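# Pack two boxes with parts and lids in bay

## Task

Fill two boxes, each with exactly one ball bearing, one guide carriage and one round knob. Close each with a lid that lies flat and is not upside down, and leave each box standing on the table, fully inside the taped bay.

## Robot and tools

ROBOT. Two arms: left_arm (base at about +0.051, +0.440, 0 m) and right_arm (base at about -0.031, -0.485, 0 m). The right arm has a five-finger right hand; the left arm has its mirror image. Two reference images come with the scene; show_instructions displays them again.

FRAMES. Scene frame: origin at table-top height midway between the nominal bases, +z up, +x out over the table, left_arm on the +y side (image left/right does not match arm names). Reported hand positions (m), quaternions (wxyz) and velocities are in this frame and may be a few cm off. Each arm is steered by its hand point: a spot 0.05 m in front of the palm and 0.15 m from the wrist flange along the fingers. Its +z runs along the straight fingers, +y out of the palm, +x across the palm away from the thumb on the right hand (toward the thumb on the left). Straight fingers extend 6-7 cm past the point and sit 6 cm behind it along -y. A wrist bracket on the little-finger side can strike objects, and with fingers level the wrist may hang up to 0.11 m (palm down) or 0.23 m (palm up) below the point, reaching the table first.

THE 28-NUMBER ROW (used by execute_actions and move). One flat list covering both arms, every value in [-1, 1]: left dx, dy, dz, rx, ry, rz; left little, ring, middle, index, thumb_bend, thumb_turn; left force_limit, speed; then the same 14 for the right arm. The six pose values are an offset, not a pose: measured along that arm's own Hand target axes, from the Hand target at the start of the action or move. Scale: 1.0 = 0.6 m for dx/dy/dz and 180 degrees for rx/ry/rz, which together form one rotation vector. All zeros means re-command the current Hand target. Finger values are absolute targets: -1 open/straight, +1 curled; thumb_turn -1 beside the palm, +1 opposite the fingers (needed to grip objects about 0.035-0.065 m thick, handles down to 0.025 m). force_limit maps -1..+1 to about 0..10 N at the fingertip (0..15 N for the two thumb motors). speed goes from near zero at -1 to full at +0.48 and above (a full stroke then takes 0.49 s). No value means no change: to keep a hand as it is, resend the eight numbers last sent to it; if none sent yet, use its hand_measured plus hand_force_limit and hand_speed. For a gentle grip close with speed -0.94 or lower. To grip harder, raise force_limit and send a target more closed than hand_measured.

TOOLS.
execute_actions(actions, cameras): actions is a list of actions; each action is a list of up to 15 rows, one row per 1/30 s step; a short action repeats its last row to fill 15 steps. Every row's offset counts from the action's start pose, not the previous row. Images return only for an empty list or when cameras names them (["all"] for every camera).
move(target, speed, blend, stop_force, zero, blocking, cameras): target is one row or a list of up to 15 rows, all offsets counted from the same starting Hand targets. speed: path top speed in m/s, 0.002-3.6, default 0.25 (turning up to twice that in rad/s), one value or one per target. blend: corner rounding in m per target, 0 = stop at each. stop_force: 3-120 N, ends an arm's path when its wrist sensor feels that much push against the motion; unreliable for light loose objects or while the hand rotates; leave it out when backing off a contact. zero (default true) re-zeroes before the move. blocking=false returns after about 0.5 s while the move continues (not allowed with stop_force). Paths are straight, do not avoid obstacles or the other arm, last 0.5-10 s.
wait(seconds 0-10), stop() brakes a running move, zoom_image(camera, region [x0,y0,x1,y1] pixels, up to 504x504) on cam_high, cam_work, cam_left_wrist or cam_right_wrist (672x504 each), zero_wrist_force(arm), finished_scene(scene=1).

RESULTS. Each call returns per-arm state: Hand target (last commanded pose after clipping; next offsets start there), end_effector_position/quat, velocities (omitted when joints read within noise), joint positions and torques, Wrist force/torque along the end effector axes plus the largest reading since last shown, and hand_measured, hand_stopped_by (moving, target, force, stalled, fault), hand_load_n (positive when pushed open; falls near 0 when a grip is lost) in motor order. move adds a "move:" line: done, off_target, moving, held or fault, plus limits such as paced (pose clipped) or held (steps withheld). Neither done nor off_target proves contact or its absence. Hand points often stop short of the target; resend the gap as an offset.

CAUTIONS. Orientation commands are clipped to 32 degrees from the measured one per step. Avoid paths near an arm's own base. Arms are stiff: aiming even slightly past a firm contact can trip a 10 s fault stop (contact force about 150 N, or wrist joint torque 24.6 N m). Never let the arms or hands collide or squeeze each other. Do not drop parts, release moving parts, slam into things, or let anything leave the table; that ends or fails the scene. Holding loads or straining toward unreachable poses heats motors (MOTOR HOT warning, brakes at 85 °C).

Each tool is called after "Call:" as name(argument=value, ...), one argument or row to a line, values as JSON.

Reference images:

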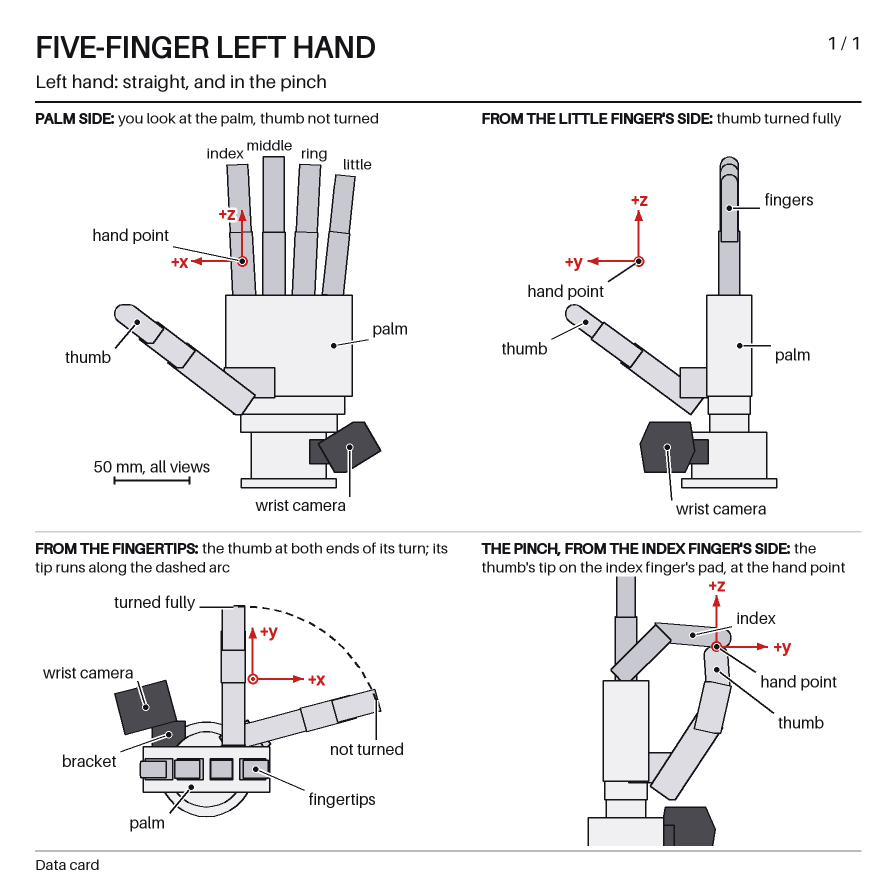

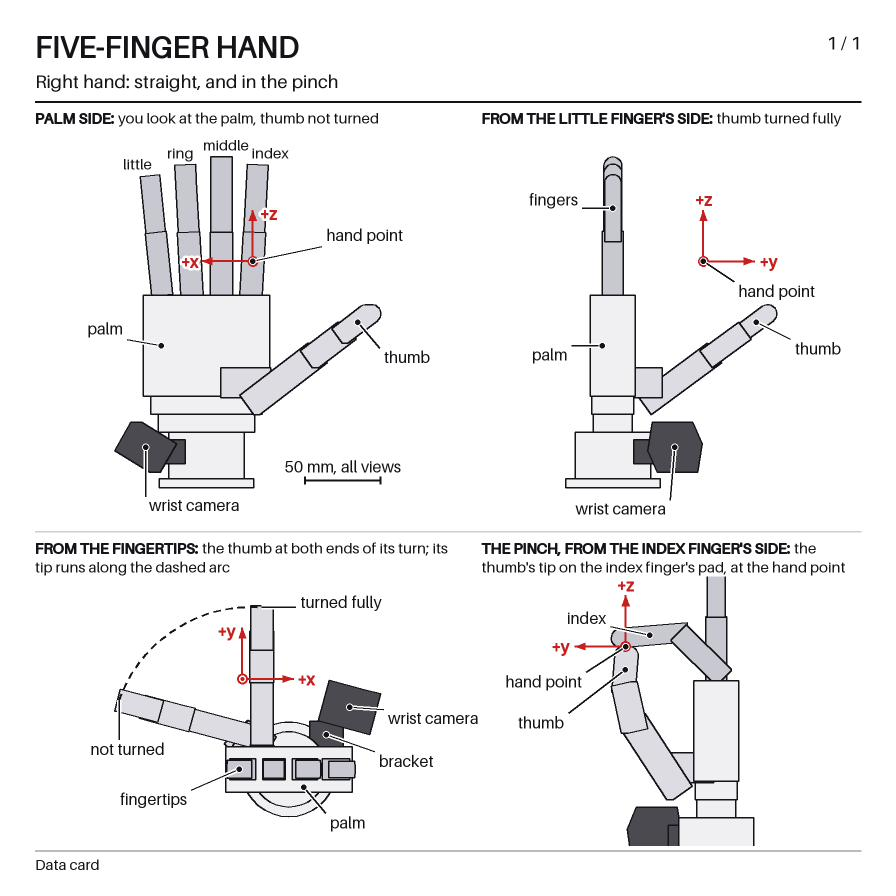

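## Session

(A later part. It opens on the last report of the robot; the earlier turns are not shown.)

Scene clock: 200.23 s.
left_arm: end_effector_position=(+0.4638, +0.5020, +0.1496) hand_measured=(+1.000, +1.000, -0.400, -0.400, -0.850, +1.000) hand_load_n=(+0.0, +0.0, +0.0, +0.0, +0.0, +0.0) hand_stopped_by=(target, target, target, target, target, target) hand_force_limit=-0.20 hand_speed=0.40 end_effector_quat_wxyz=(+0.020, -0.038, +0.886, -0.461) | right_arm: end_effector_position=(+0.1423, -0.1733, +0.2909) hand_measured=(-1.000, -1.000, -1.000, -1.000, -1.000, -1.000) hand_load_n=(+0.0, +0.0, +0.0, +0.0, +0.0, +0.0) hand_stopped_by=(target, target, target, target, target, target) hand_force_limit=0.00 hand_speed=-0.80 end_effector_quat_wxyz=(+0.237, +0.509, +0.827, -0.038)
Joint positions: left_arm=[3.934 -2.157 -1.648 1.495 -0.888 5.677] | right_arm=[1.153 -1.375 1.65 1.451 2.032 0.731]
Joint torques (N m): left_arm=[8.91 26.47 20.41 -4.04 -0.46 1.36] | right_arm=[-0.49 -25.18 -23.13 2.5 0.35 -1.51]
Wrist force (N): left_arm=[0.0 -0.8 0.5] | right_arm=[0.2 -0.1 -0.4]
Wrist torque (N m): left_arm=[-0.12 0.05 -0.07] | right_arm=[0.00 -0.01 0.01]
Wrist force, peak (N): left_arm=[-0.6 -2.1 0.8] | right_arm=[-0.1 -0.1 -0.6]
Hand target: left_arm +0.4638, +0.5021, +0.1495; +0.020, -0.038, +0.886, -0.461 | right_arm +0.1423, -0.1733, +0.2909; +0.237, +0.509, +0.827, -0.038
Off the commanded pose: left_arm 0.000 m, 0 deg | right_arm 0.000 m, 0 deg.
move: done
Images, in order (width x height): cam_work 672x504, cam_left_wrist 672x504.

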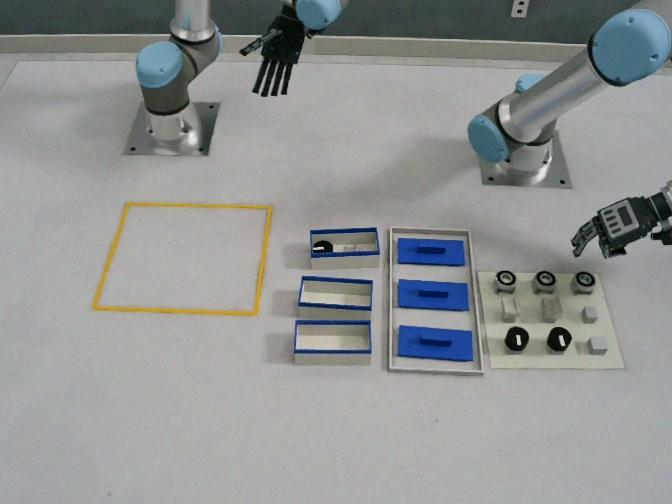

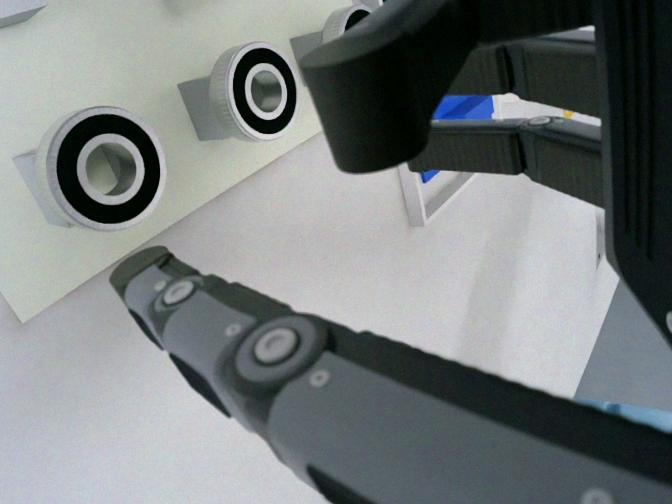

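Call:
move(
  target=[-0.0078,0.1425,0.1058,0,0,0,1,1,-0.25,-0.25,-0.85,1,-0.2,0.4,0,0,0,0,0,0,-1,-1,-1,-1,-1,-1,0,-0.8],
  speed=0.05,
  stop_force=4,
  cameras=["cam_left_wrist","cam_work"],
)

Call:
zoom_image(
  camera="cam_work",
  region=[540, 230, 640, 330],
)

Scene clock: 204.77 s.
left_arm: end_effector_position=(+0.4687, +0.4995, +0.0431) hand_measured=(+1.000, +1.000, -0.250, -0.250, -0.850, +1.000) hand_load_n=(+0.0, +0.0, +0.0, +0.0, +0.0, +0.5) hand_stopped_by=(target, target, target, target, target, target) hand_force_limit=-0.20 hand_speed=0.40 end_effector_quat_wxyz=(+0.020, -0.038, +0.886, -0.461) | right_arm: end_effector_position=(+0.1423, -0.1733, +0.2909) hand_measured=(-1.000, -1.000, -1.000, -1.000, -1.000, -1.000) hand_load_n=(+0.0, +0.0, +0.0, +0.0, +0.0, +0.0) hand_stopped_by=(target, target, target, target, target, target) hand_force_limit=0.00 hand_speed=-0.80 end_effector_quat_wxyz=(+0.237, +0.509, +0.827, -0.038)
Joint positions: left_arm=[3.923 -2.337 -1.674 1.708 -0.881 5.667] | right_arm=[1.153 -1.375 1.65 1.451 2.032 0.731]
Joint torques (N m): left_arm=[-7.41 29.93 18.45 -1.12 2.03 -1.43] | right_arm=[-3.21 -24.49 -22.74 2.38 0.49 -1.52]
Wrist force (N): left_arm=[-0.6 -0.3 0.6] | right_arm=[0.1 -0.2 -0.4]
Wrist torque (N m): left_arm=[-0.04 0.13 -0.02] | right_arm=[-0.01 0.00 0.00]
Wrist force, peak (N): left_arm=[-1.1 -0.9 0.6] | right_arm=[-0.1 -0.3 -0.6]
Hand target: left_arm +0.4687, +0.4995, +0.0431; +0.020, -0.038, +0.886, -0.461 | right_arm +0.1423, -0.1733, +0.2909; +0.237, +0.509, +0.827, -0.038
Off the commanded pose: left_arm 0.000 m, 0 deg | right_arm 0.000 m, 0 deg.
move: done
Images, in order (width x height): cam_work 672x504, cam_left_wrist 672x504.

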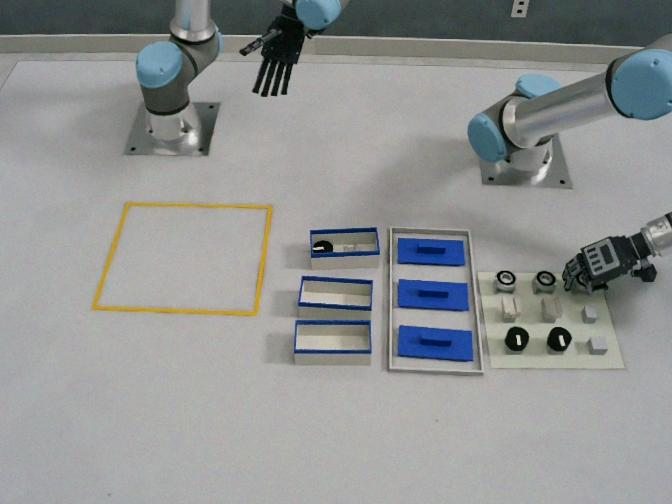

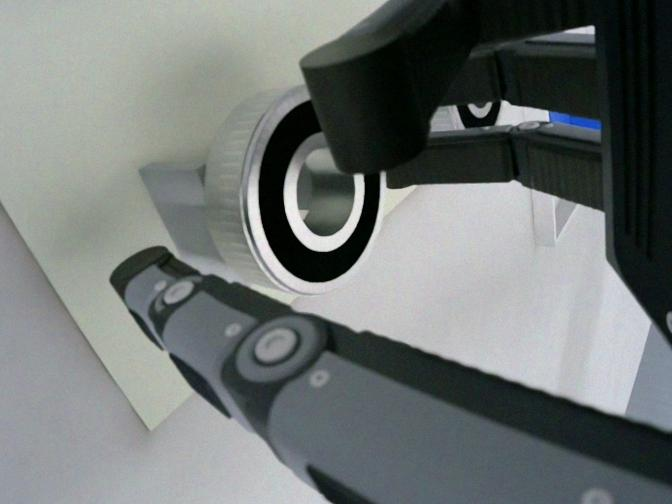

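Scaled by 5.040 from the camera's 672x504 image, which has a finer 960x720 frame.

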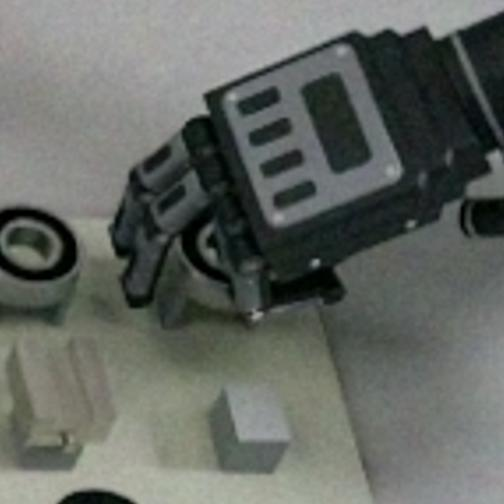

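Call:
execute_actions(
  actions=[
    [[0,0,0,0,0,0,1,1,0.5,0.5,-0.2,1,-0.2,-0.85,0,0,0,0,0,0,-1,-1,-1,-1,-1,-1,0,-0.8]],
  ],
  cameras=["cam_work","cam_left_wrist"],
)

Call:
zoom_image(
  camera="cam_work",
  region=[540, 230, 640, 330],
)

Scene clock: 207.03 s.
left_arm: end_effector_position=(+0.4687, +0.4995, +0.0431) hand_measured=(+1.000, +1.000, -0.086, -0.016, -0.724, +1.000) hand_load_n=(+0.0, +0.0, +4.0, +5.0, +5.5, -0.5) hand_stopped_by=(target, target, force, force, force, target) hand_force_limit=-0.20 hand_speed=-0.85 end_effector_quat_wxyz=(+0.020, -0.038, +0.886, -0.461) | right_arm: end_effector_position=(+0.1423, -0.1733, +0.2909) hand_measured=(-1.000, -1.000, -1.000, -1.000, -1.000, -1.000) hand_load_n=(+0.0, +0.0, +0.0, +0.0, +0.0, +0.0) hand_stopped_by=(target, target, target, target, target, target) hand_force_limit=0.00 hand_speed=-0.80 end_effector_quat_wxyz=(+0.237, +0.509, +0.827, -0.038)
Joint positions: left_arm=[3.923 -2.337 -1.674 1.708 -0.881 5.667] | right_arm=[1.153 -1.375 1.65 1.451 2.032 0.731]
Joint torques (N m): left_arm=[-3.23 29.89 17.56 -1.59 1.18 -1.25] | right_arm=[-1.2 -25.7 -23.69 2.7 0.46 -1.76]
Wrist force (N): left_arm=[-0.5 -1.0 3.1] | right_arm=[-0.1 -0.1 -0.4]
Wrist torque (N m): left_arm=[-0.01 0.19 0.02] | right_arm=[0.01 0.03 -0.01]
Wrist force, peak (N): left_arm=[-0.3 -2.2 3.3] | right_arm=[-0.6 -0.3 -0.3]
Hand target: left_arm +0.4687, +0.4995, +0.0431; +0.020, -0.038, +0.886, -0.461 | right_arm +0.1423, -0.1733, +0.2909; +0.237, +0.509, +0.827, -0.038
Off the commanded pose: left_arm 0.000 m, 0 deg | right_arm 0.000 m, 0 deg.
Images, in order (width x height): cam_work 672x504, cam_left_wrist 672x504.

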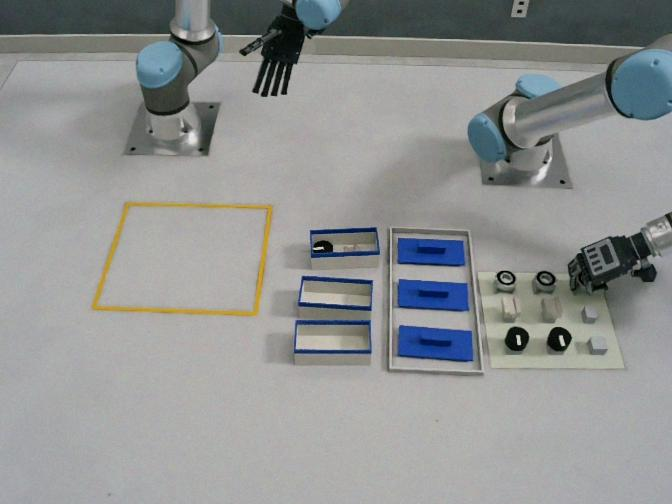

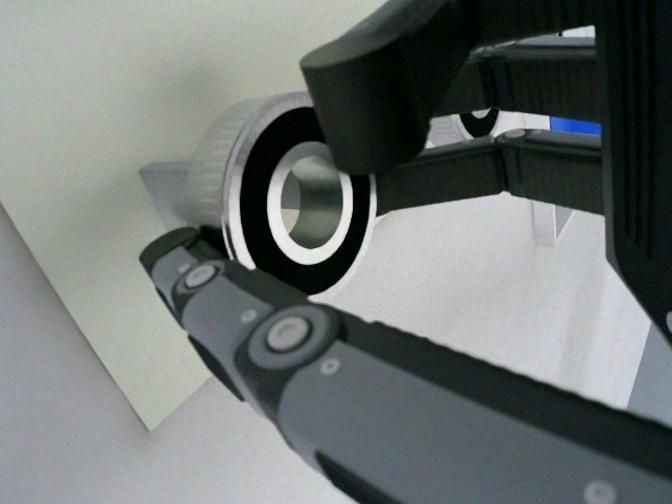

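Scaled by 5.040 from the camera's 672x504 image, which has a finer 960x720 frame.

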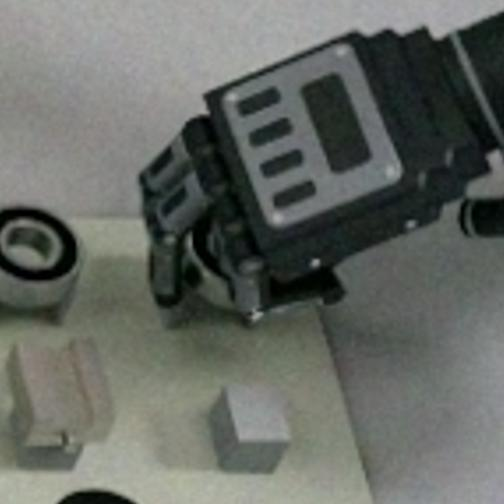

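Call:
move(
  target=[
    [0,-0.1461,-0.1024,0,0,0,1,1,0.5,0.5,-0.2,1,-0.2,-0.85,0,0,0,0,0,0,-1,-1,-1,-1,-1,-1,0,-0.8],
    [0.1946,-0.6201,0.5741,0,-0.0256,0.0365,1,1,0.5,0.5,-0.2,1,-0.2,-0.85,0,0,0,0,0,0,-1,-1,-1,-1,-1,-1,0,-0.8],
  ],
  speed=[0.15,0.3],
  blend=[0.03,0],
  cameras=["cam_left_wrist","cam_work"],
)

Call:
zoom_image(
  camera="cam_work",
  region=[280, 180, 400, 300],
)

Scene clock: 211.63 s.
left_arm: end_effector_position=(+0.3950, -0.0042, +0.1504) hand_measured=(+1.000, +1.000, -0.084, -0.016, -0.724, +1.000) hand_load_n=(+0.0, +0.0, +0.0, +0.0, +0.0, +0.0) hand_stopped_by=(target, target, force, force, force, target) hand_force_limit=-0.20 hand_speed=-0.85 end_effector_quat_wxyz=(+0.082, -0.006, +0.885, -0.458) | right_arm: end_effector_position=(+0.1423, -0.1733, +0.2909) hand_measured=(-1.000, -1.000, -1.000, -1.000, -1.000, -1.000) hand_load_n=(+0.0, +0.0, +0.0, +0.0, +0.0, +0.0) hand_stopped_by=(target, target, target, target, target, target) hand_force_limit=0.00 hand_speed=-0.80 end_effector_quat_wxyz=(+0.237, +0.509, +0.827, -0.038)
Joint positions: left_arm=[2.783 -1.884 -1.679 2.646 -0.797 4.051] | right_arm=[1.153 -1.375 1.65 1.451 2.032 0.731]
Joint torques (N m): left_arm=[-5.74 20.11 24.05 -0.08 -0.69 -1.28] | right_arm=[-0.85 -24.33 -22.07 2.66 0.66 -1.73]
Wrist force (N): left_arm=[-0.3 -0.6 0.6] | right_arm=[0.1 -0.4 -0.2]
Wrist torque (N m): left_arm=[-0.10 0.09 0.01] | right_arm=[-0.05 -0.01 0.00]
Wrist force, peak (N): left_arm=[-0.3 -1.4 3.6] | right_arm=[0.1 -0.6 -0.3]
Hand target: left_arm +0.3950, -0.0042, +0.1504; +0.082, -0.006, +0.885, -0.458 | right_arm +0.1423, -0.1733, +0.2909; +0.237, +0.509, +0.827, -0.038
Off the commanded pose: left_arm 0.000 m, 0 deg | right_arm 0.000 m, 0 deg.
move: done
Images, in order (width x height): cam_work 672x504, cam_left_wrist 672x504.

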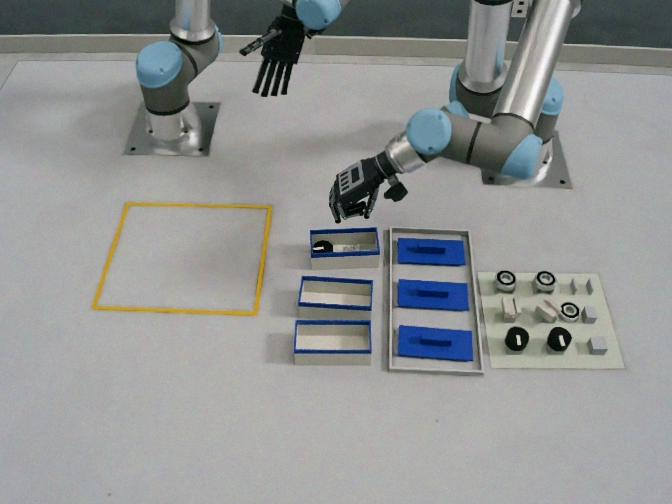

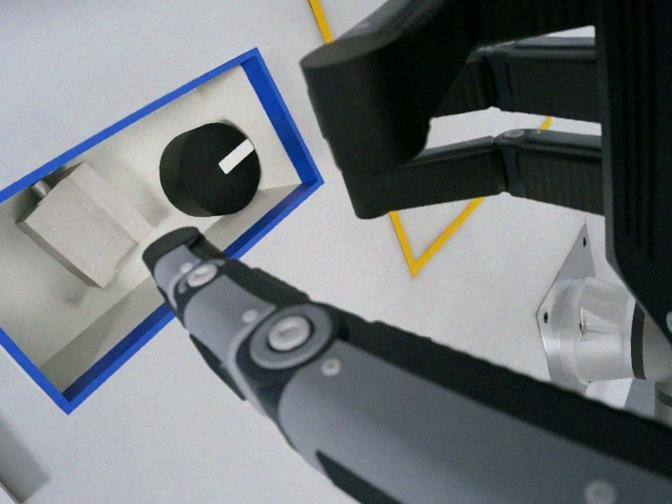

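Scaled by 4.200 from the camera's 672x504 image, which has a finer 960x720 frame.

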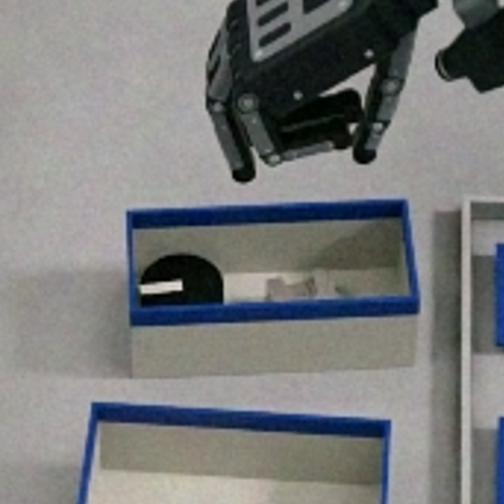

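Call:
zoom_image(
  camera="cam_work",
  region=[480, 250, 640, 380],
)

Call:
zoom_image(
  camera="cam_left_wrist",
  region=[0, 0, 504, 504],
)

Scaled by 3.150 from the camera's 672x504 image, which has a finer 960x720 frame.

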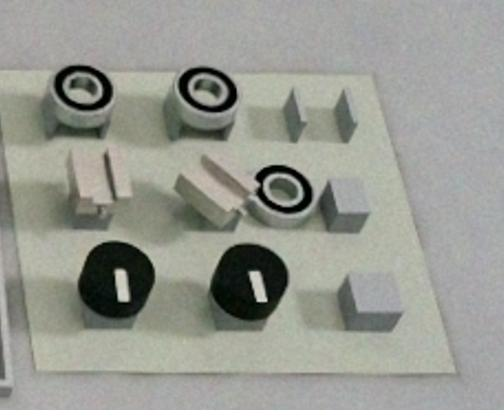

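Scaled by 1.000.

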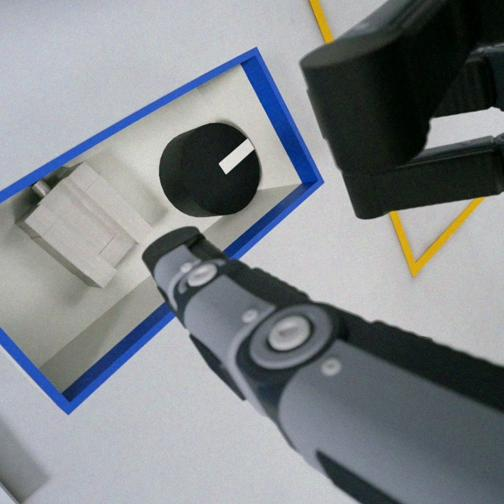

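Call:
move(
  target=[-0.1887,0.4113,-0.5395,0,0.0256,-0.0365,1,1,-0.25,-0.25,-0.85,1,-0.2,0.4,0,0,0,0,0,0,-1,-1,-1,-1,-1,-1,0,-0.8],
  speed=0.3,
  cameras=["cam_left_wrist","cam_work"],
)

Call:
zoom_image(
  camera="cam_left_wrist",
  region=[0, 0, 504, 504],
)

Scene clock: 216.63 s.
left_arm: end_effector_position=(+0.4740, +0.4108, +0.1498) hand_measured=(+1.000, +1.000, -0.250, -0.250, -0.850, +1.000) hand_load_n=(+0.0, +0.0, +0.0, +0.0, +0.0, +0.0) hand_stopped_by=(target, target, target, target, target, target) hand_force_limit=-0.20 hand_speed=0.40 end_effector_quat_wxyz=(+0.020, -0.038, +0.886, -0.461) | right_arm: end_effector_position=(+0.1423, -0.1733, +0.2909) hand_measured=(-1.000, -1.000, -1.000, -1.000, -1.000, -1.000) hand_load_n=(+0.0, +0.0, +0.0, +0.0, +0.0, +0.0) hand_stopped_by=(target, target, target, target, target, target) hand_force_limit=0.00 hand_speed=-0.80 end_effector_quat_wxyz=(+0.237, +0.509, +0.827, -0.038)
Joint positions: left_arm=[3.766 -2.104 -1.709 1.621 -0.782 5.501] | right_arm=[1.153 -1.375 1.65 1.451 2.032 0.731]
Joint torques (N m): left_arm=[8.23 23.76 21.22 -4.24 -0.42 1.23] | right_arm=[-1.3 -25.65 -22.45 2.53 0.55 -1.55]
Wrist force (N): left_arm=[-0.6 -0.9 0.4] | right_arm=[0.1 -0.2 -0.5]
Wrist torque (N m): left_arm=[-0.15 0.12 -0.10] | right_arm=[0.00 0.00 0.00]
Wrist force, peak (N): left_arm=[0.3 -1.7 1.1] | right_arm=[-0.4 -0.3 -0.6]
Hand target: left_arm +0.4740, +0.4108, +0.1498; +0.020, -0.038, +0.886, -0.461 | right_arm +0.1423, -0.1733, +0.2909; +0.237, +0.509, +0.827, -0.038
Off the commanded pose: left_arm 0.000 m, 0 deg | right_arm 0.000 m, 0 deg.
move: done
Images, in order (width x height): cam_work 672x504, cam_left_wrist 672x504.

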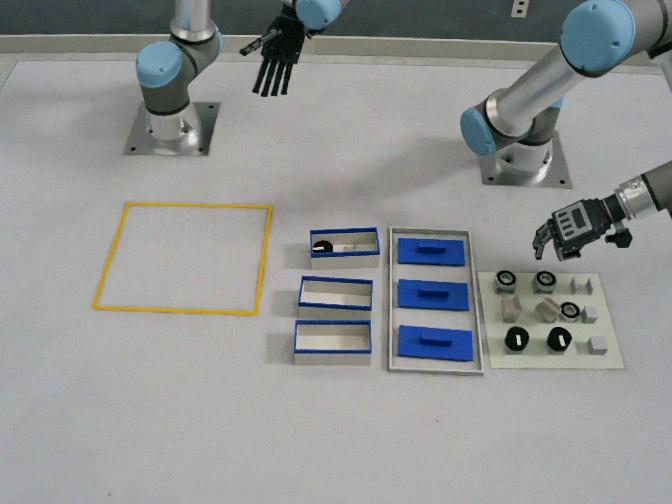

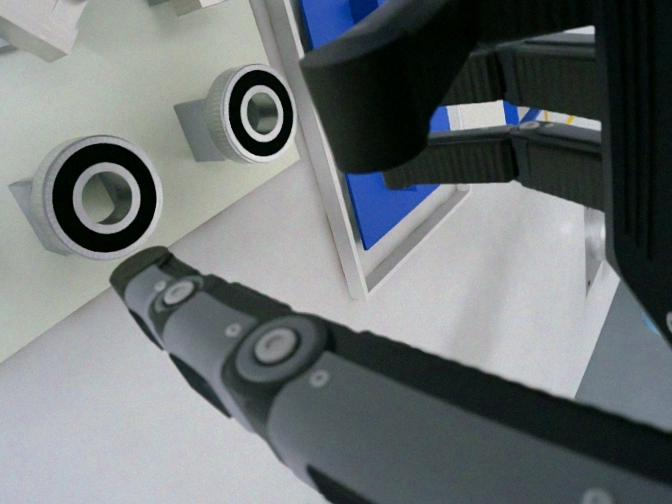

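Scaled by 1.000.

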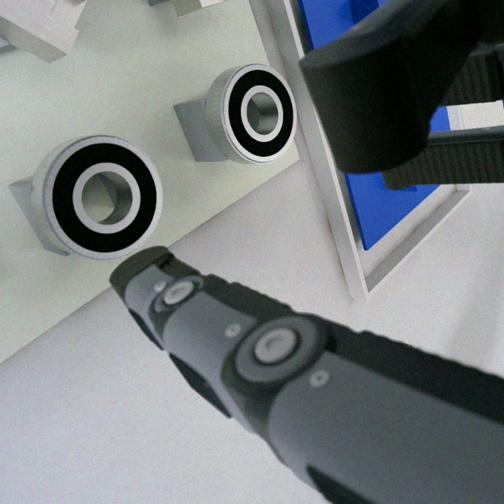

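Call:
move(
  target=[0,0.1458,0.1022,0,0,0,1,1,-0.25,-0.25,-0.85,1,0.1,0.4,0,0,0,0,0,0,-1,-1,-1,-1,-1,-1,0,-0.8],
  speed=0.06,
  stop_force=4,
  cameras=["cam_left_wrist"],
)

Scene clock: 220.10 s.
left_arm: end_effector_position=(+0.4739, +0.4107, +0.0430) hand_measured=(+1.000, +1.000, -0.250, -0.250, -0.850, +1.000) hand_load_n=(+0.0, +0.0, +0.0, +0.0, +0.0, +0.0) hand_stopped_by=(target, target, target, target, target, target) hand_force_limit=0.10 hand_speed=0.40 end_effector_quat_wxyz=(+0.020, -0.038, +0.886, -0.461) | right_arm: end_effector_position=(+0.1423, -0.1733, +0.2909) hand_measured=(-1.000, -1.000, -1.000, -1.000, -1.000, -1.000) hand_load_n=(+0.0, +0.0, +0.0, +0.0, +0.0, +0.5) hand_stopped_by=(target, target, target, target, target, target) hand_force_limit=0.00 hand_speed=-0.80 end_effector_quat_wxyz=(+0.237, +0.509, +0.827, -0.038)
Joint positions: left_arm=[3.766 -2.284 -1.753 1.846 -0.782 5.501] | right_arm=[1.153 -1.375 1.65 1.451 2.032 0.731]
Joint torques (N m): left_arm=[-7.57 27.21 9.86 -1.29 2.39 -1.3] | right_arm=[-0.83 -25.76 -21.96 2.6 0.29 -1.74]
Wrist force (N): left_arm=[-0.3 -0.8 0.2] | right_arm=[0.1 0.1 -0.3]
Wrist torque (N m): left_arm=[-0.12 0.07 -0.07] | right_arm=[0.03 -0.02 0.01]
Wrist force, peak (N): left_arm=[-0.7 -1.4 0.3] | right_arm=[0.2 -0.3 -0.6]
Hand target: left_arm +0.4739, +0.4107, +0.0430; +0.020, -0.038, +0.886, -0.461 | right_arm +0.1423, -0.1733, +0.2909; +0.237, +0.509, +0.827, -0.038
Off the commanded pose: left_arm 0.000 m, 0 deg | right_arm 0.000 m, 0 deg.
move: done
Images, in order (width x height): cam_left_wrist 672x504.

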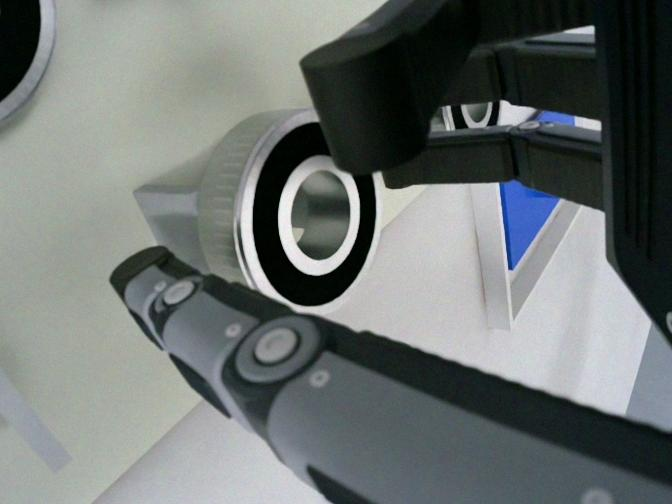

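Call:
execute_actions(
  actions=[
    [[0,0,0,0,0,0,1,1,0.5,0.5,-0.2,1,0.1,-0.85,0,0,0,0,0,0,-1,-1,-1,-1,-1,-1,0,-0.8]],
  ],
  cameras=["cam_left_wrist","cam_work"],
)

Scene clock: 221.17 s.
left_arm: end_effector_position=(+0.4739, +0.4107, +0.0430) hand_measured=(+1.000, +1.000, -0.030, -0.016, -0.732, +1.000) hand_load_n=(+0.0, +0.0, +4.5, +6.0, +8.0, +0.0) hand_stopped_by=(target, target, force, force, force, target) hand_force_limit=0.10 hand_speed=-0.85 end_effector_quat_wxyz=(+0.020, -0.038, +0.886, -0.461) | right_arm: end_effector_position=(+0.1423, -0.1733, +0.2909) hand_measured=(-1.000, -1.000, -1.000, -1.000, -1.000, -1.000) hand_load_n=(+0.0, +0.0, +0.0, +0.0, +0.0, +0.0) hand_stopped_by=(target, target, target, target, target, target) hand_force_limit=0.00 hand_speed=-0.80 end_effector_quat_wxyz=(+0.237, +0.509, +0.827, -0.038)
Joint positions: left_arm=[3.766 -2.284 -1.753 1.846 -0.782 5.501] | right_arm=[1.153 -1.375 1.65 1.451 2.032 0.731]
Joint torques (N m): left_arm=[-5.16 28.74 15.19 -1.66 1.79 -1.44] | right_arm=[-0.95 -25.36 -21.29 2.67 0.68 -1.64]
Wrist force (N): left_arm=[-0.6 -1.4 2.9] | right_arm=[-0.1 0.0 -0.3]
Wrist torque (N m): left_arm=[-0.09 0.15 -0.07] | right_arm=[0.02 0.02 0.00]
Wrist force, peak (N): left_arm=[0.0 -1.8 3.2] | right_arm=[0.0 -0.2 -0.6]
Hand target: left_arm +0.4739, +0.4107, +0.0430; +0.020, -0.038, +0.886, -0.461 | right_arm +0.1423, -0.1733, +0.2909; +0.237, +0.509, +0.827, -0.038
Off the commanded pose: left_arm 0.000 m, 0 deg | right_arm 0.000 m, 0 deg.
Images, in order (width x height): cam_work 672x504, cam_left_wrist 672x504.

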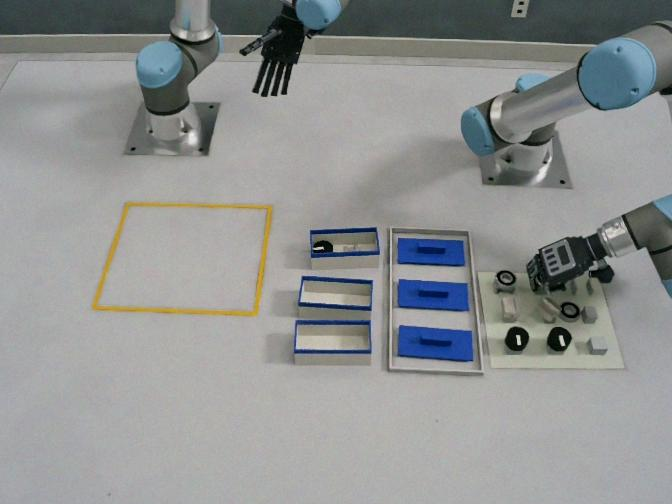

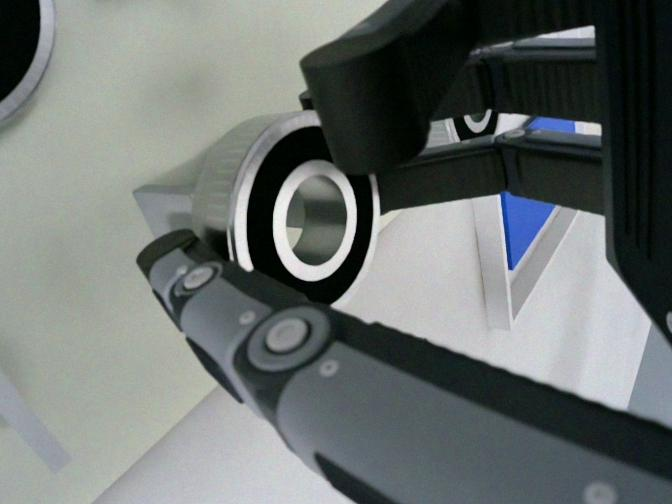

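Call:
move(
  target=[0,-0.041,-0.0287,0,0,0,1,1,0.5,0.5,-0.2,1,0.1,-0.85,0,0,0,0,0,0,-1,-1,-1,-1,-1,-1,0,-0.8],
  speed=0.04,
  cameras=["cam_left_wrist","cam_work"],
)

Call:
zoom_image(
  camera="cam_work",
  region=[510, 220, 620, 330],
)

Scene clock: 222.70 s.
left_arm: end_effector_position=(+0.4739, +0.4107, +0.0729) hand_measured=(+1.000, +1.000, -0.030, -0.016, -0.732, +1.000) hand_load_n=(+0.5, +0.0, +2.0, +5.5, +8.5, +0.0) hand_stopped_by=(target, target, force, force, force, target) hand_force_limit=0.10 hand_speed=-0.85 end_effector_quat_wxyz=(+0.020, -0.038, +0.886, -0.461) | right_arm: end_effector_position=(+0.1423, -0.1733, +0.2909) hand_measured=(-1.000, -1.000, -1.000, -1.000, -1.000, -1.000) hand_load_n=(+0.0, +0.0, +0.0, +0.0, +0.0, +0.0) hand_stopped_by=(target, target, target, target, target, target) hand_force_limit=0.00 hand_speed=-0.80 end_effector_quat_wxyz=(+0.237, +0.509, +0.827, -0.038)
Joint positions: left_arm=[3.766 -2.229 -1.748 1.786 -0.782 5.501] | right_arm=[1.153 -1.375 1.65 1.451 2.032 0.731]
Joint torques (N m): left_arm=[-3.8 51.28 18.54 -4.21 2.12 0.09] | right_arm=[-1.56 -25.32 -23.01 2.44 0.45 -1.75]
Wrist force (N): left_arm=[-0.2 0.0 1.1] | right_arm=[-0.1 0.1 -0.4]
Wrist torque (N m): left_arm=[-0.12 0.06 -0.05] | right_arm=[0.03 0.03 0.00]
Wrist force, peak (N): left_arm=[-0.7 -1.4 3.3] | right_arm=[-0.1 -0.3 -0.5]
Hand target: left_arm +0.4739, +0.4107, +0.0730; +0.020, -0.038, +0.886, -0.461 | right_arm +0.1423, -0.1733, +0.2909; +0.237, +0.509, +0.827, -0.038
Off the commanded pose: left_arm 0.000 m, 0 deg | right_arm 0.000 m, 0 deg.
move: done
Images, in order (width x height): cam_work 672x504, cam_left_wrist 672x504.

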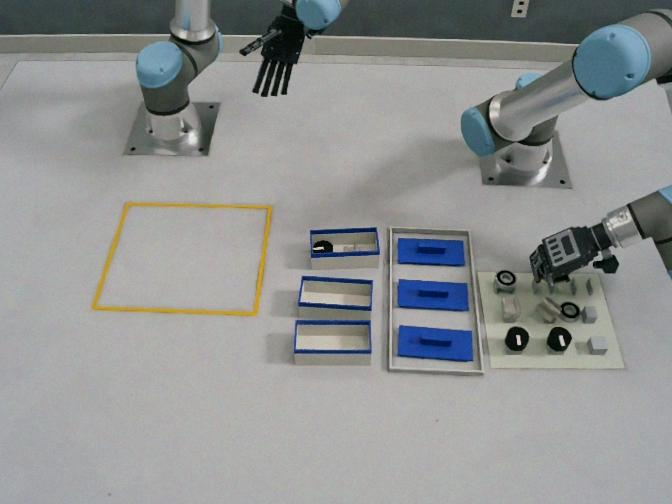

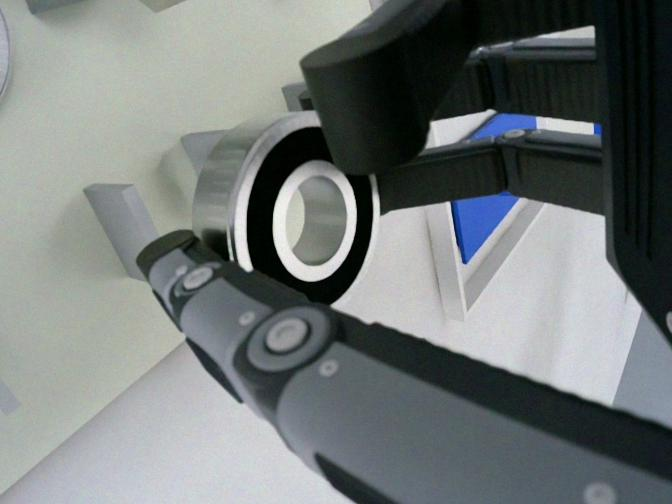

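Scaled by 4.582 from the camera's 672x504 image, which has a finer 960x720 frame.

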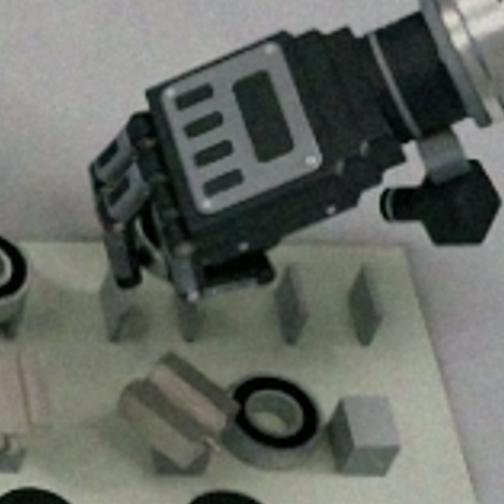

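Call:
move(
  target=[
    [0,-0.1051,-0.0737,0,0,0,1,1,0.5,0.5,-0.2,1,0.1,-0.85,0,0,0,0,0,0,-1,-1,-1,-1,-1,-1,0,-0.8],
    [0.1883,-0.4952,0.4828,0,-0.0319,0.0455,1,1,0.5,0.5,-0.2,1,0.1,-0.85,0,0,0,0,0,0,-1,-1,-1,-1,-1,-1,0,-0.8],
  ],
  speed=[0.12,0.2],
  blend=[0.02,0],
  cameras=["cam_left_wrist","cam_work"],
)

Call:
zoom_image(
  camera="cam_work",
  region=[280, 180, 400, 300],
)

Scene clock: 227.53 s.
left_arm: end_effector_position=(+0.3965, -0.0051, +0.1504) hand_measured=(+1.000, +1.000, -0.030, -0.016, -0.732, +1.000) hand_load_n=(+0.0, +0.0, +2.5, +5.5, +8.5, +0.0) hand_stopped_by=(target, target, force, force, force, target) hand_force_limit=0.10 hand_speed=-0.85 end_effector_quat_wxyz=(+0.097, +0.002, +0.885, -0.456) | right_arm: end_effector_position=(+0.1423, -0.1733, +0.2909) hand_measured=(-1.000, -1.000, -1.000, -1.000, -1.000, -1.000) hand_load_n=(+0.0, +0.0, +0.0, +0.0, +0.0, +0.0) hand_stopped_by=(target, target, target, target, target, target) hand_force_limit=0.00 hand_speed=-0.80 end_effector_quat_wxyz=(+0.237, +0.509, +0.827, -0.038)
Joint positions: left_arm=[2.775 -1.871 -1.691 2.673 -0.814 4.055] | right_arm=[1.153 -1.375 1.65 1.451 2.032 0.731]
Joint torques (N m): left_arm=[-6.02 19.7 25.79 0.08 -0.46 -1.17] | right_arm=[-1.2 -25.33 -23.56 2.48 0.41 -1.57]
Wrist force (N): left_arm=[0.1 0.6 0.8] | right_arm=[-0.1 0.0 -0.4]
Wrist torque (N m): left_arm=[-0.02 0.04 0.00] | right_arm=[0.02 0.03 0.00]
Wrist force, peak (N): left_arm=[-0.2 0.7 1.7] | right_arm=[-0.4 -0.2 -0.5]
Hand target: left_arm +0.3965, -0.0052, +0.1503; +0.097, +0.002, +0.885, -0.456 | right_arm +0.1423, -0.1733, +0.2909; +0.237, +0.509, +0.827, -0.038
Off the commanded pose: left_arm 0.000 m, 0 deg | right_arm 0.000 m, 0 deg.
move: done
Images, in order (width x height): cam_work 672x504, cam_left_wrist 672x504.

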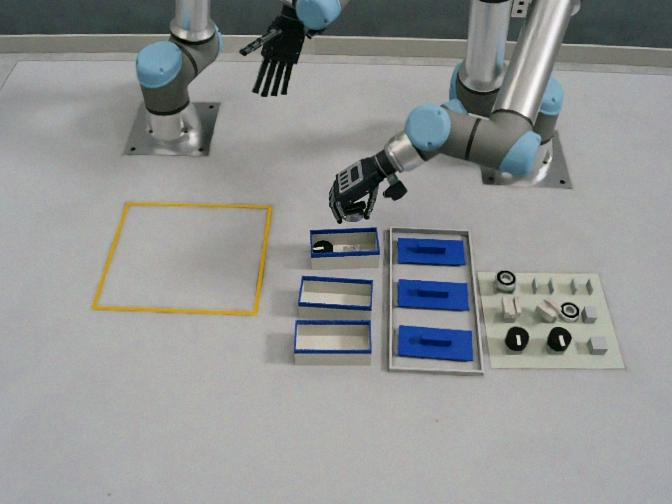

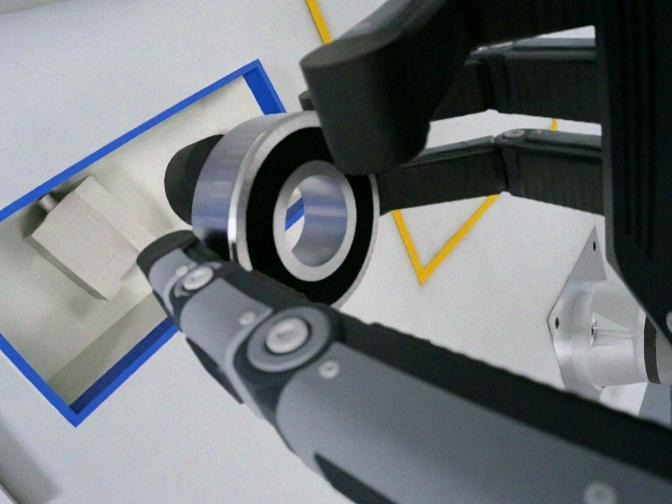

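Scaled by 4.200 from the camera's 672x504 image, which has a finer 960x720 frame.

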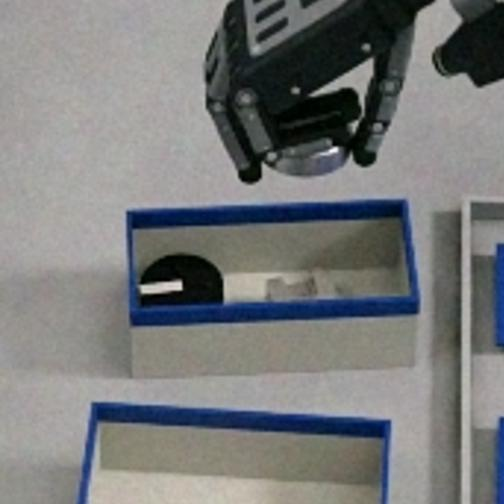

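Call:
move(
  target=[0.026,0.121,0.0848,0,0,0,1,1,0.5,0.5,-0.2,1,0.1,-0.85,0,0,0,0,0,0,-1,-1,-1,-1,-1,-1,0,-0.8],
  speed=0.08,
  stop_force=5,
  cameras=["cam_work"],
)

Call:
zoom_image(
  camera="cam_work",
  region=[290, 190, 390, 290],
)

Scene clock: 230.23 s.
left_arm: end_effector_position=(+0.3964, -0.0052, +0.0603) hand_measured=(+1.000, +1.000, -0.030, -0.016, -0.732, +1.000) hand_load_n=(+0.0, +0.5, +2.0, +5.5, +8.5, +0.5) hand_stopped_by=(target, target, force, force, force, target) hand_force_limit=0.10 hand_speed=-0.85 end_effector_quat_wxyz=(+0.097, +0.002, +0.885, -0.456) | right_arm: end_effector_position=(+0.1423, -0.1733, +0.2909) hand_measured=(-1.000, -1.000, -1.000, -1.000, -1.000, -1.000) hand_load_n=(+0.0, +0.0, +0.0, +0.0, +0.0, +0.0) hand_stopped_by=(target, target, target, target, target, target) hand_force_limit=0.00 hand_speed=-0.80 end_effector_quat_wxyz=(+0.237, +0.509, +0.827, -0.038)
Joint positions: left_arm=[2.775 -1.98 -1.801 2.892 -0.814 4.055] | right_arm=[1.153 -1.375 1.65 1.451 2.032 0.731]
Joint torques (N m): left_arm=[-7.51 21.19 5.39 0.09 -0.26 -1.39] | right_arm=[0.06 -25.95 -22.72 2.67 0.43 -1.71]
Wrist force (N): left_arm=[0.0 0.3 1.0] | right_arm=[0.0 -0.1 -0.3]
Wrist torque (N m): left_arm=[-0.08 0.06 -0.01] | right_arm=[-0.01 0.00 -0.01]
Wrist force, peak (N): left_arm=[0.2 1.0 1.6] | right_arm=[-0.1 -0.4 -0.6]
Hand target: left_arm +0.3964, -0.0052, +0.0603; +0.097, +0.002, +0.885, -0.456 | right_arm +0.1423, -0.1733, +0.2909; +0.237, +0.509, +0.827, -0.038
Off the commanded pose: left_arm 0.000 m, 0 deg | right_arm 0.000 m, 0 deg.
move: done
Images, in order (width x height): cam_work 672x504.

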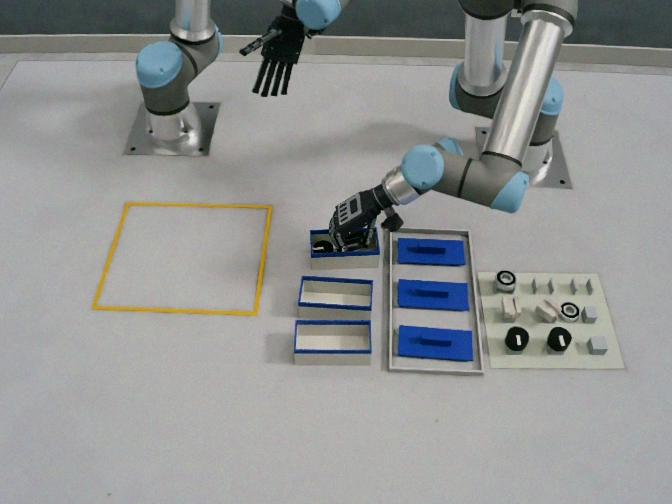

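Scaled by 5.040 from the camera's 672x504 image, which has a finer 960x720 frame.

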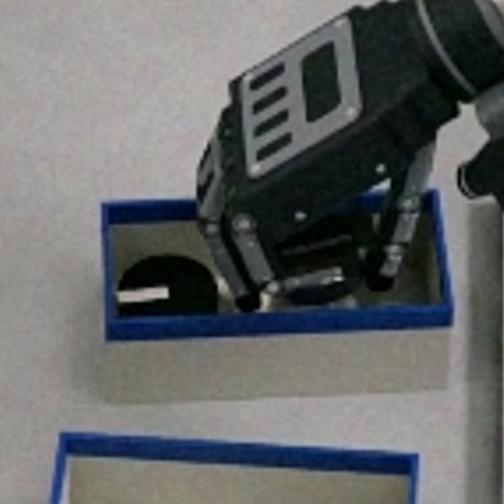

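Call:
move(
  target=[0.0081,0.0377,0.0264,0,0,0,1,1,0.5,0.5,-0.2,1,0.1,-0.85,0,0,0,0,0,0,-1,-1,-1,-1,-1,-1,0,-0.8],
  speed=0.015,
  stop_force=3,
  cameras=["cam_work","cam_left_wrist"],
)

Call:
zoom_image(
  camera="cam_work",
  region=[290, 190, 390, 290],
)

Scene clock: 233.17 s.
left_arm: end_effector_position=(+0.3964, -0.0052, +0.0382) hand_measured=(+1.000, +1.000, -0.030, -0.016, -0.732, +1.000) hand_load_n=(+0.0, +0.0, +2.5, +5.0, +8.5, +0.0) hand_stopped_by=(target, target, force, force, force, target) hand_force_limit=0.10 hand_speed=-0.85 end_effector_quat_wxyz=(+0.097, +0.002, +0.885, -0.456) | right_arm: end_effector_position=(+0.1423, -0.1733, +0.2909) hand_measured=(-1.000, -1.000, -1.000, -1.000, -1.000, -1.000) hand_load_n=(+0.0, +0.0, +0.0, +0.0, +0.0, +0.0) hand_stopped_by=(target, target, target, target, target, target) hand_force_limit=0.00 hand_speed=-0.80 end_effector_quat_wxyz=(+0.237, +0.509, +0.827, -0.038)
Joint positions: left_arm=[2.775 -2.013 -1.821 2.945 -0.814 4.055] | right_arm=[1.153 -1.375 1.65 1.451 2.032 0.731]
Joint torques (N m): left_arm=[-7.34 47.39 22.23 -2.53 -0.37 1.28] | right_arm=[-1.6 -24.44 -23.27 2.62 0.72 -1.75]
Wrist force (N): left_arm=[-0.1 -0.2 0.6] | right_arm=[0.0 -0.3 -0.3]
Wrist torque (N m): left_arm=[-0.13 0.04 0.02] | right_arm=[-0.02 0.01 -0.01]
Wrist force, peak (N): left_arm=[-2.6 -3.8 -1.6] | right_arm=[0.1 -0.3 -0.7]
Hand target: left_arm +0.3964, -0.0052, +0.0382; +0.097, +0.002, +0.885, -0.456 (not the last commanded pose) | right_arm +0.1423, -0.1733, +0.2909; +0.237, +0.509, +0.827, -0.038
Off the commanded pose: left_arm 0.006 m, 0 deg | right_arm 0.000 m, 0 deg.
move: contact (left_arm)
Images, in order (width x height): cam_work 672x504, cam_left_wrist 672x504.

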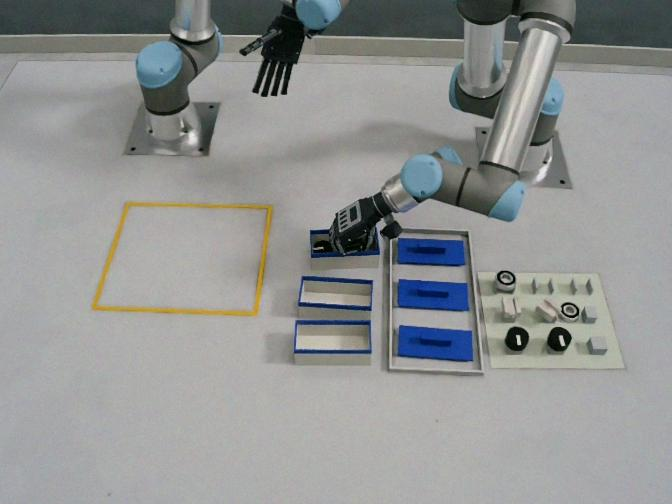

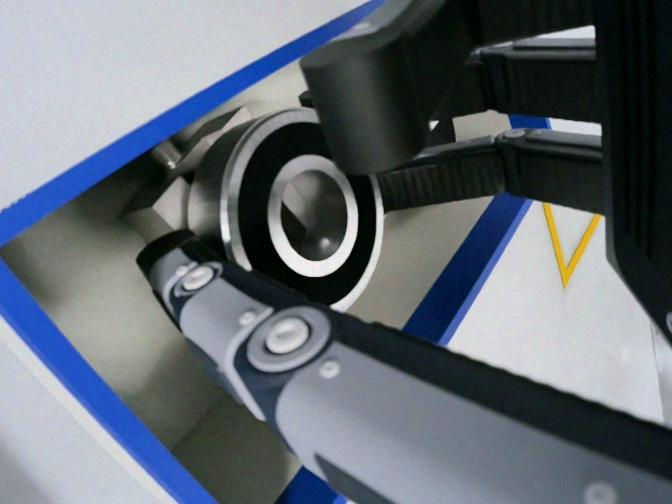

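Scaled by 5.040 from the camera's 672x504 image, which has a finer 960x720 frame.

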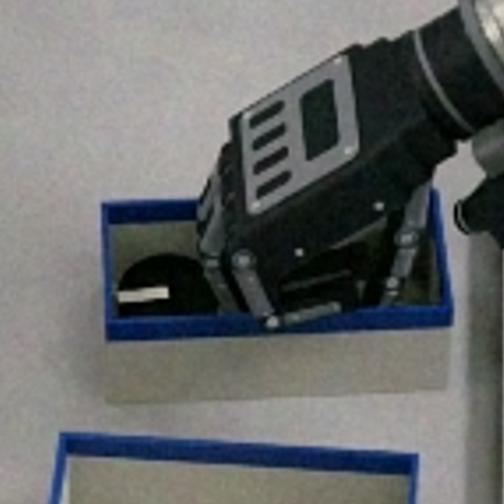

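Call:
execute_actions(
  actions=[
    [[0,0,0,0,0,0,1,1,-0.14,-0.13,-0.82,1,0.1,-0.7,0,0,0,0,0,0,-1,-1,-1,-1,-1,-1,0,-0.8]],
  ],
  cameras=["cam_left_wrist"],
)

Scene clock: 234.17 s.
left_arm: end_effector_position=(+0.3964, -0.0052, +0.0382) hand_measured=(+1.000, +1.000, -0.140, -0.130, -0.820, +1.000) hand_load_n=(+0.0, +0.0, +0.0, -0.5, +0.0, +0.5) hand_stopped_by=(target, target, target, target, target, target) hand_force_limit=0.10 hand_speed=-0.70 end_effector_quat_wxyz=(+0.097, +0.002, +0.885, -0.456) | right_arm: end_effector_position=(+0.1423, -0.1733, +0.2909) hand_measured=(-1.000, -1.000, -1.000, -1.000, -1.000, -1.000) hand_load_n=(+0.0, +0.0, +0.0, +0.0, +0.0, +0.0) hand_stopped_by=(target, target, target, target, target, target) hand_force_limit=0.00 hand_speed=-0.80 end_effector_quat_wxyz=(+0.237, +0.509, +0.827, -0.038)
Joint positions: left_arm=[2.775 -2.013 -1.821 2.945 -0.814 4.055] | right_arm=[1.153 -1.375 1.65 1.451 2.032 0.731]
Joint torques (N m): left_arm=[-6.94 46.14 21.77 -1.99 0.01 1.16] | right_arm=[-1.03 -25.13 -23.44 2.68 0.48 -1.67]
Wrist force (N): left_arm=[0.0 -0.4 0.3] | right_arm=[0.0 -0.1 -0.6]
Wrist torque (N m): left_arm=[-0.09 0.03 0.03] | right_arm=[0.01 0.02 -0.01]
Wrist force, peak (N): left_arm=[-0.2 -0.9 0.3] | right_arm=[0.1 -0.3 -0.6]
Hand target: left_arm +0.3964, -0.0052, +0.0382; +0.097, +0.002, +0.885, -0.456 | right_arm +0.1423, -0.1733, +0.2909; +0.237, +0.509, +0.827, -0.038
Off the commanded pose: left_arm 0.000 m, 0 deg | right_arm 0.000 m, 0 deg.
Images, in order (width x height): cam_left_wrist 672x504.

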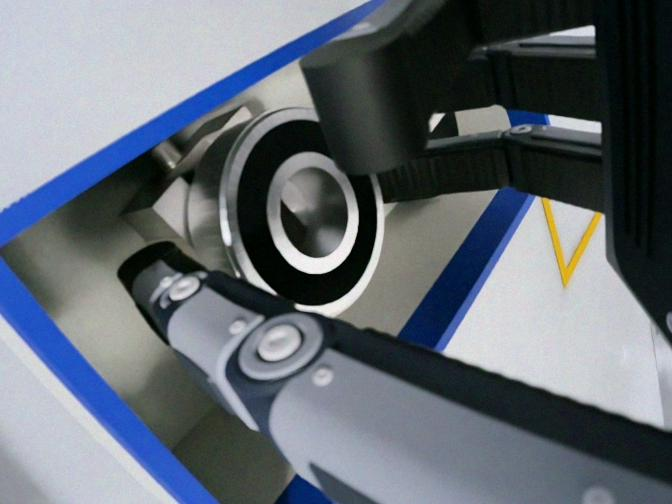

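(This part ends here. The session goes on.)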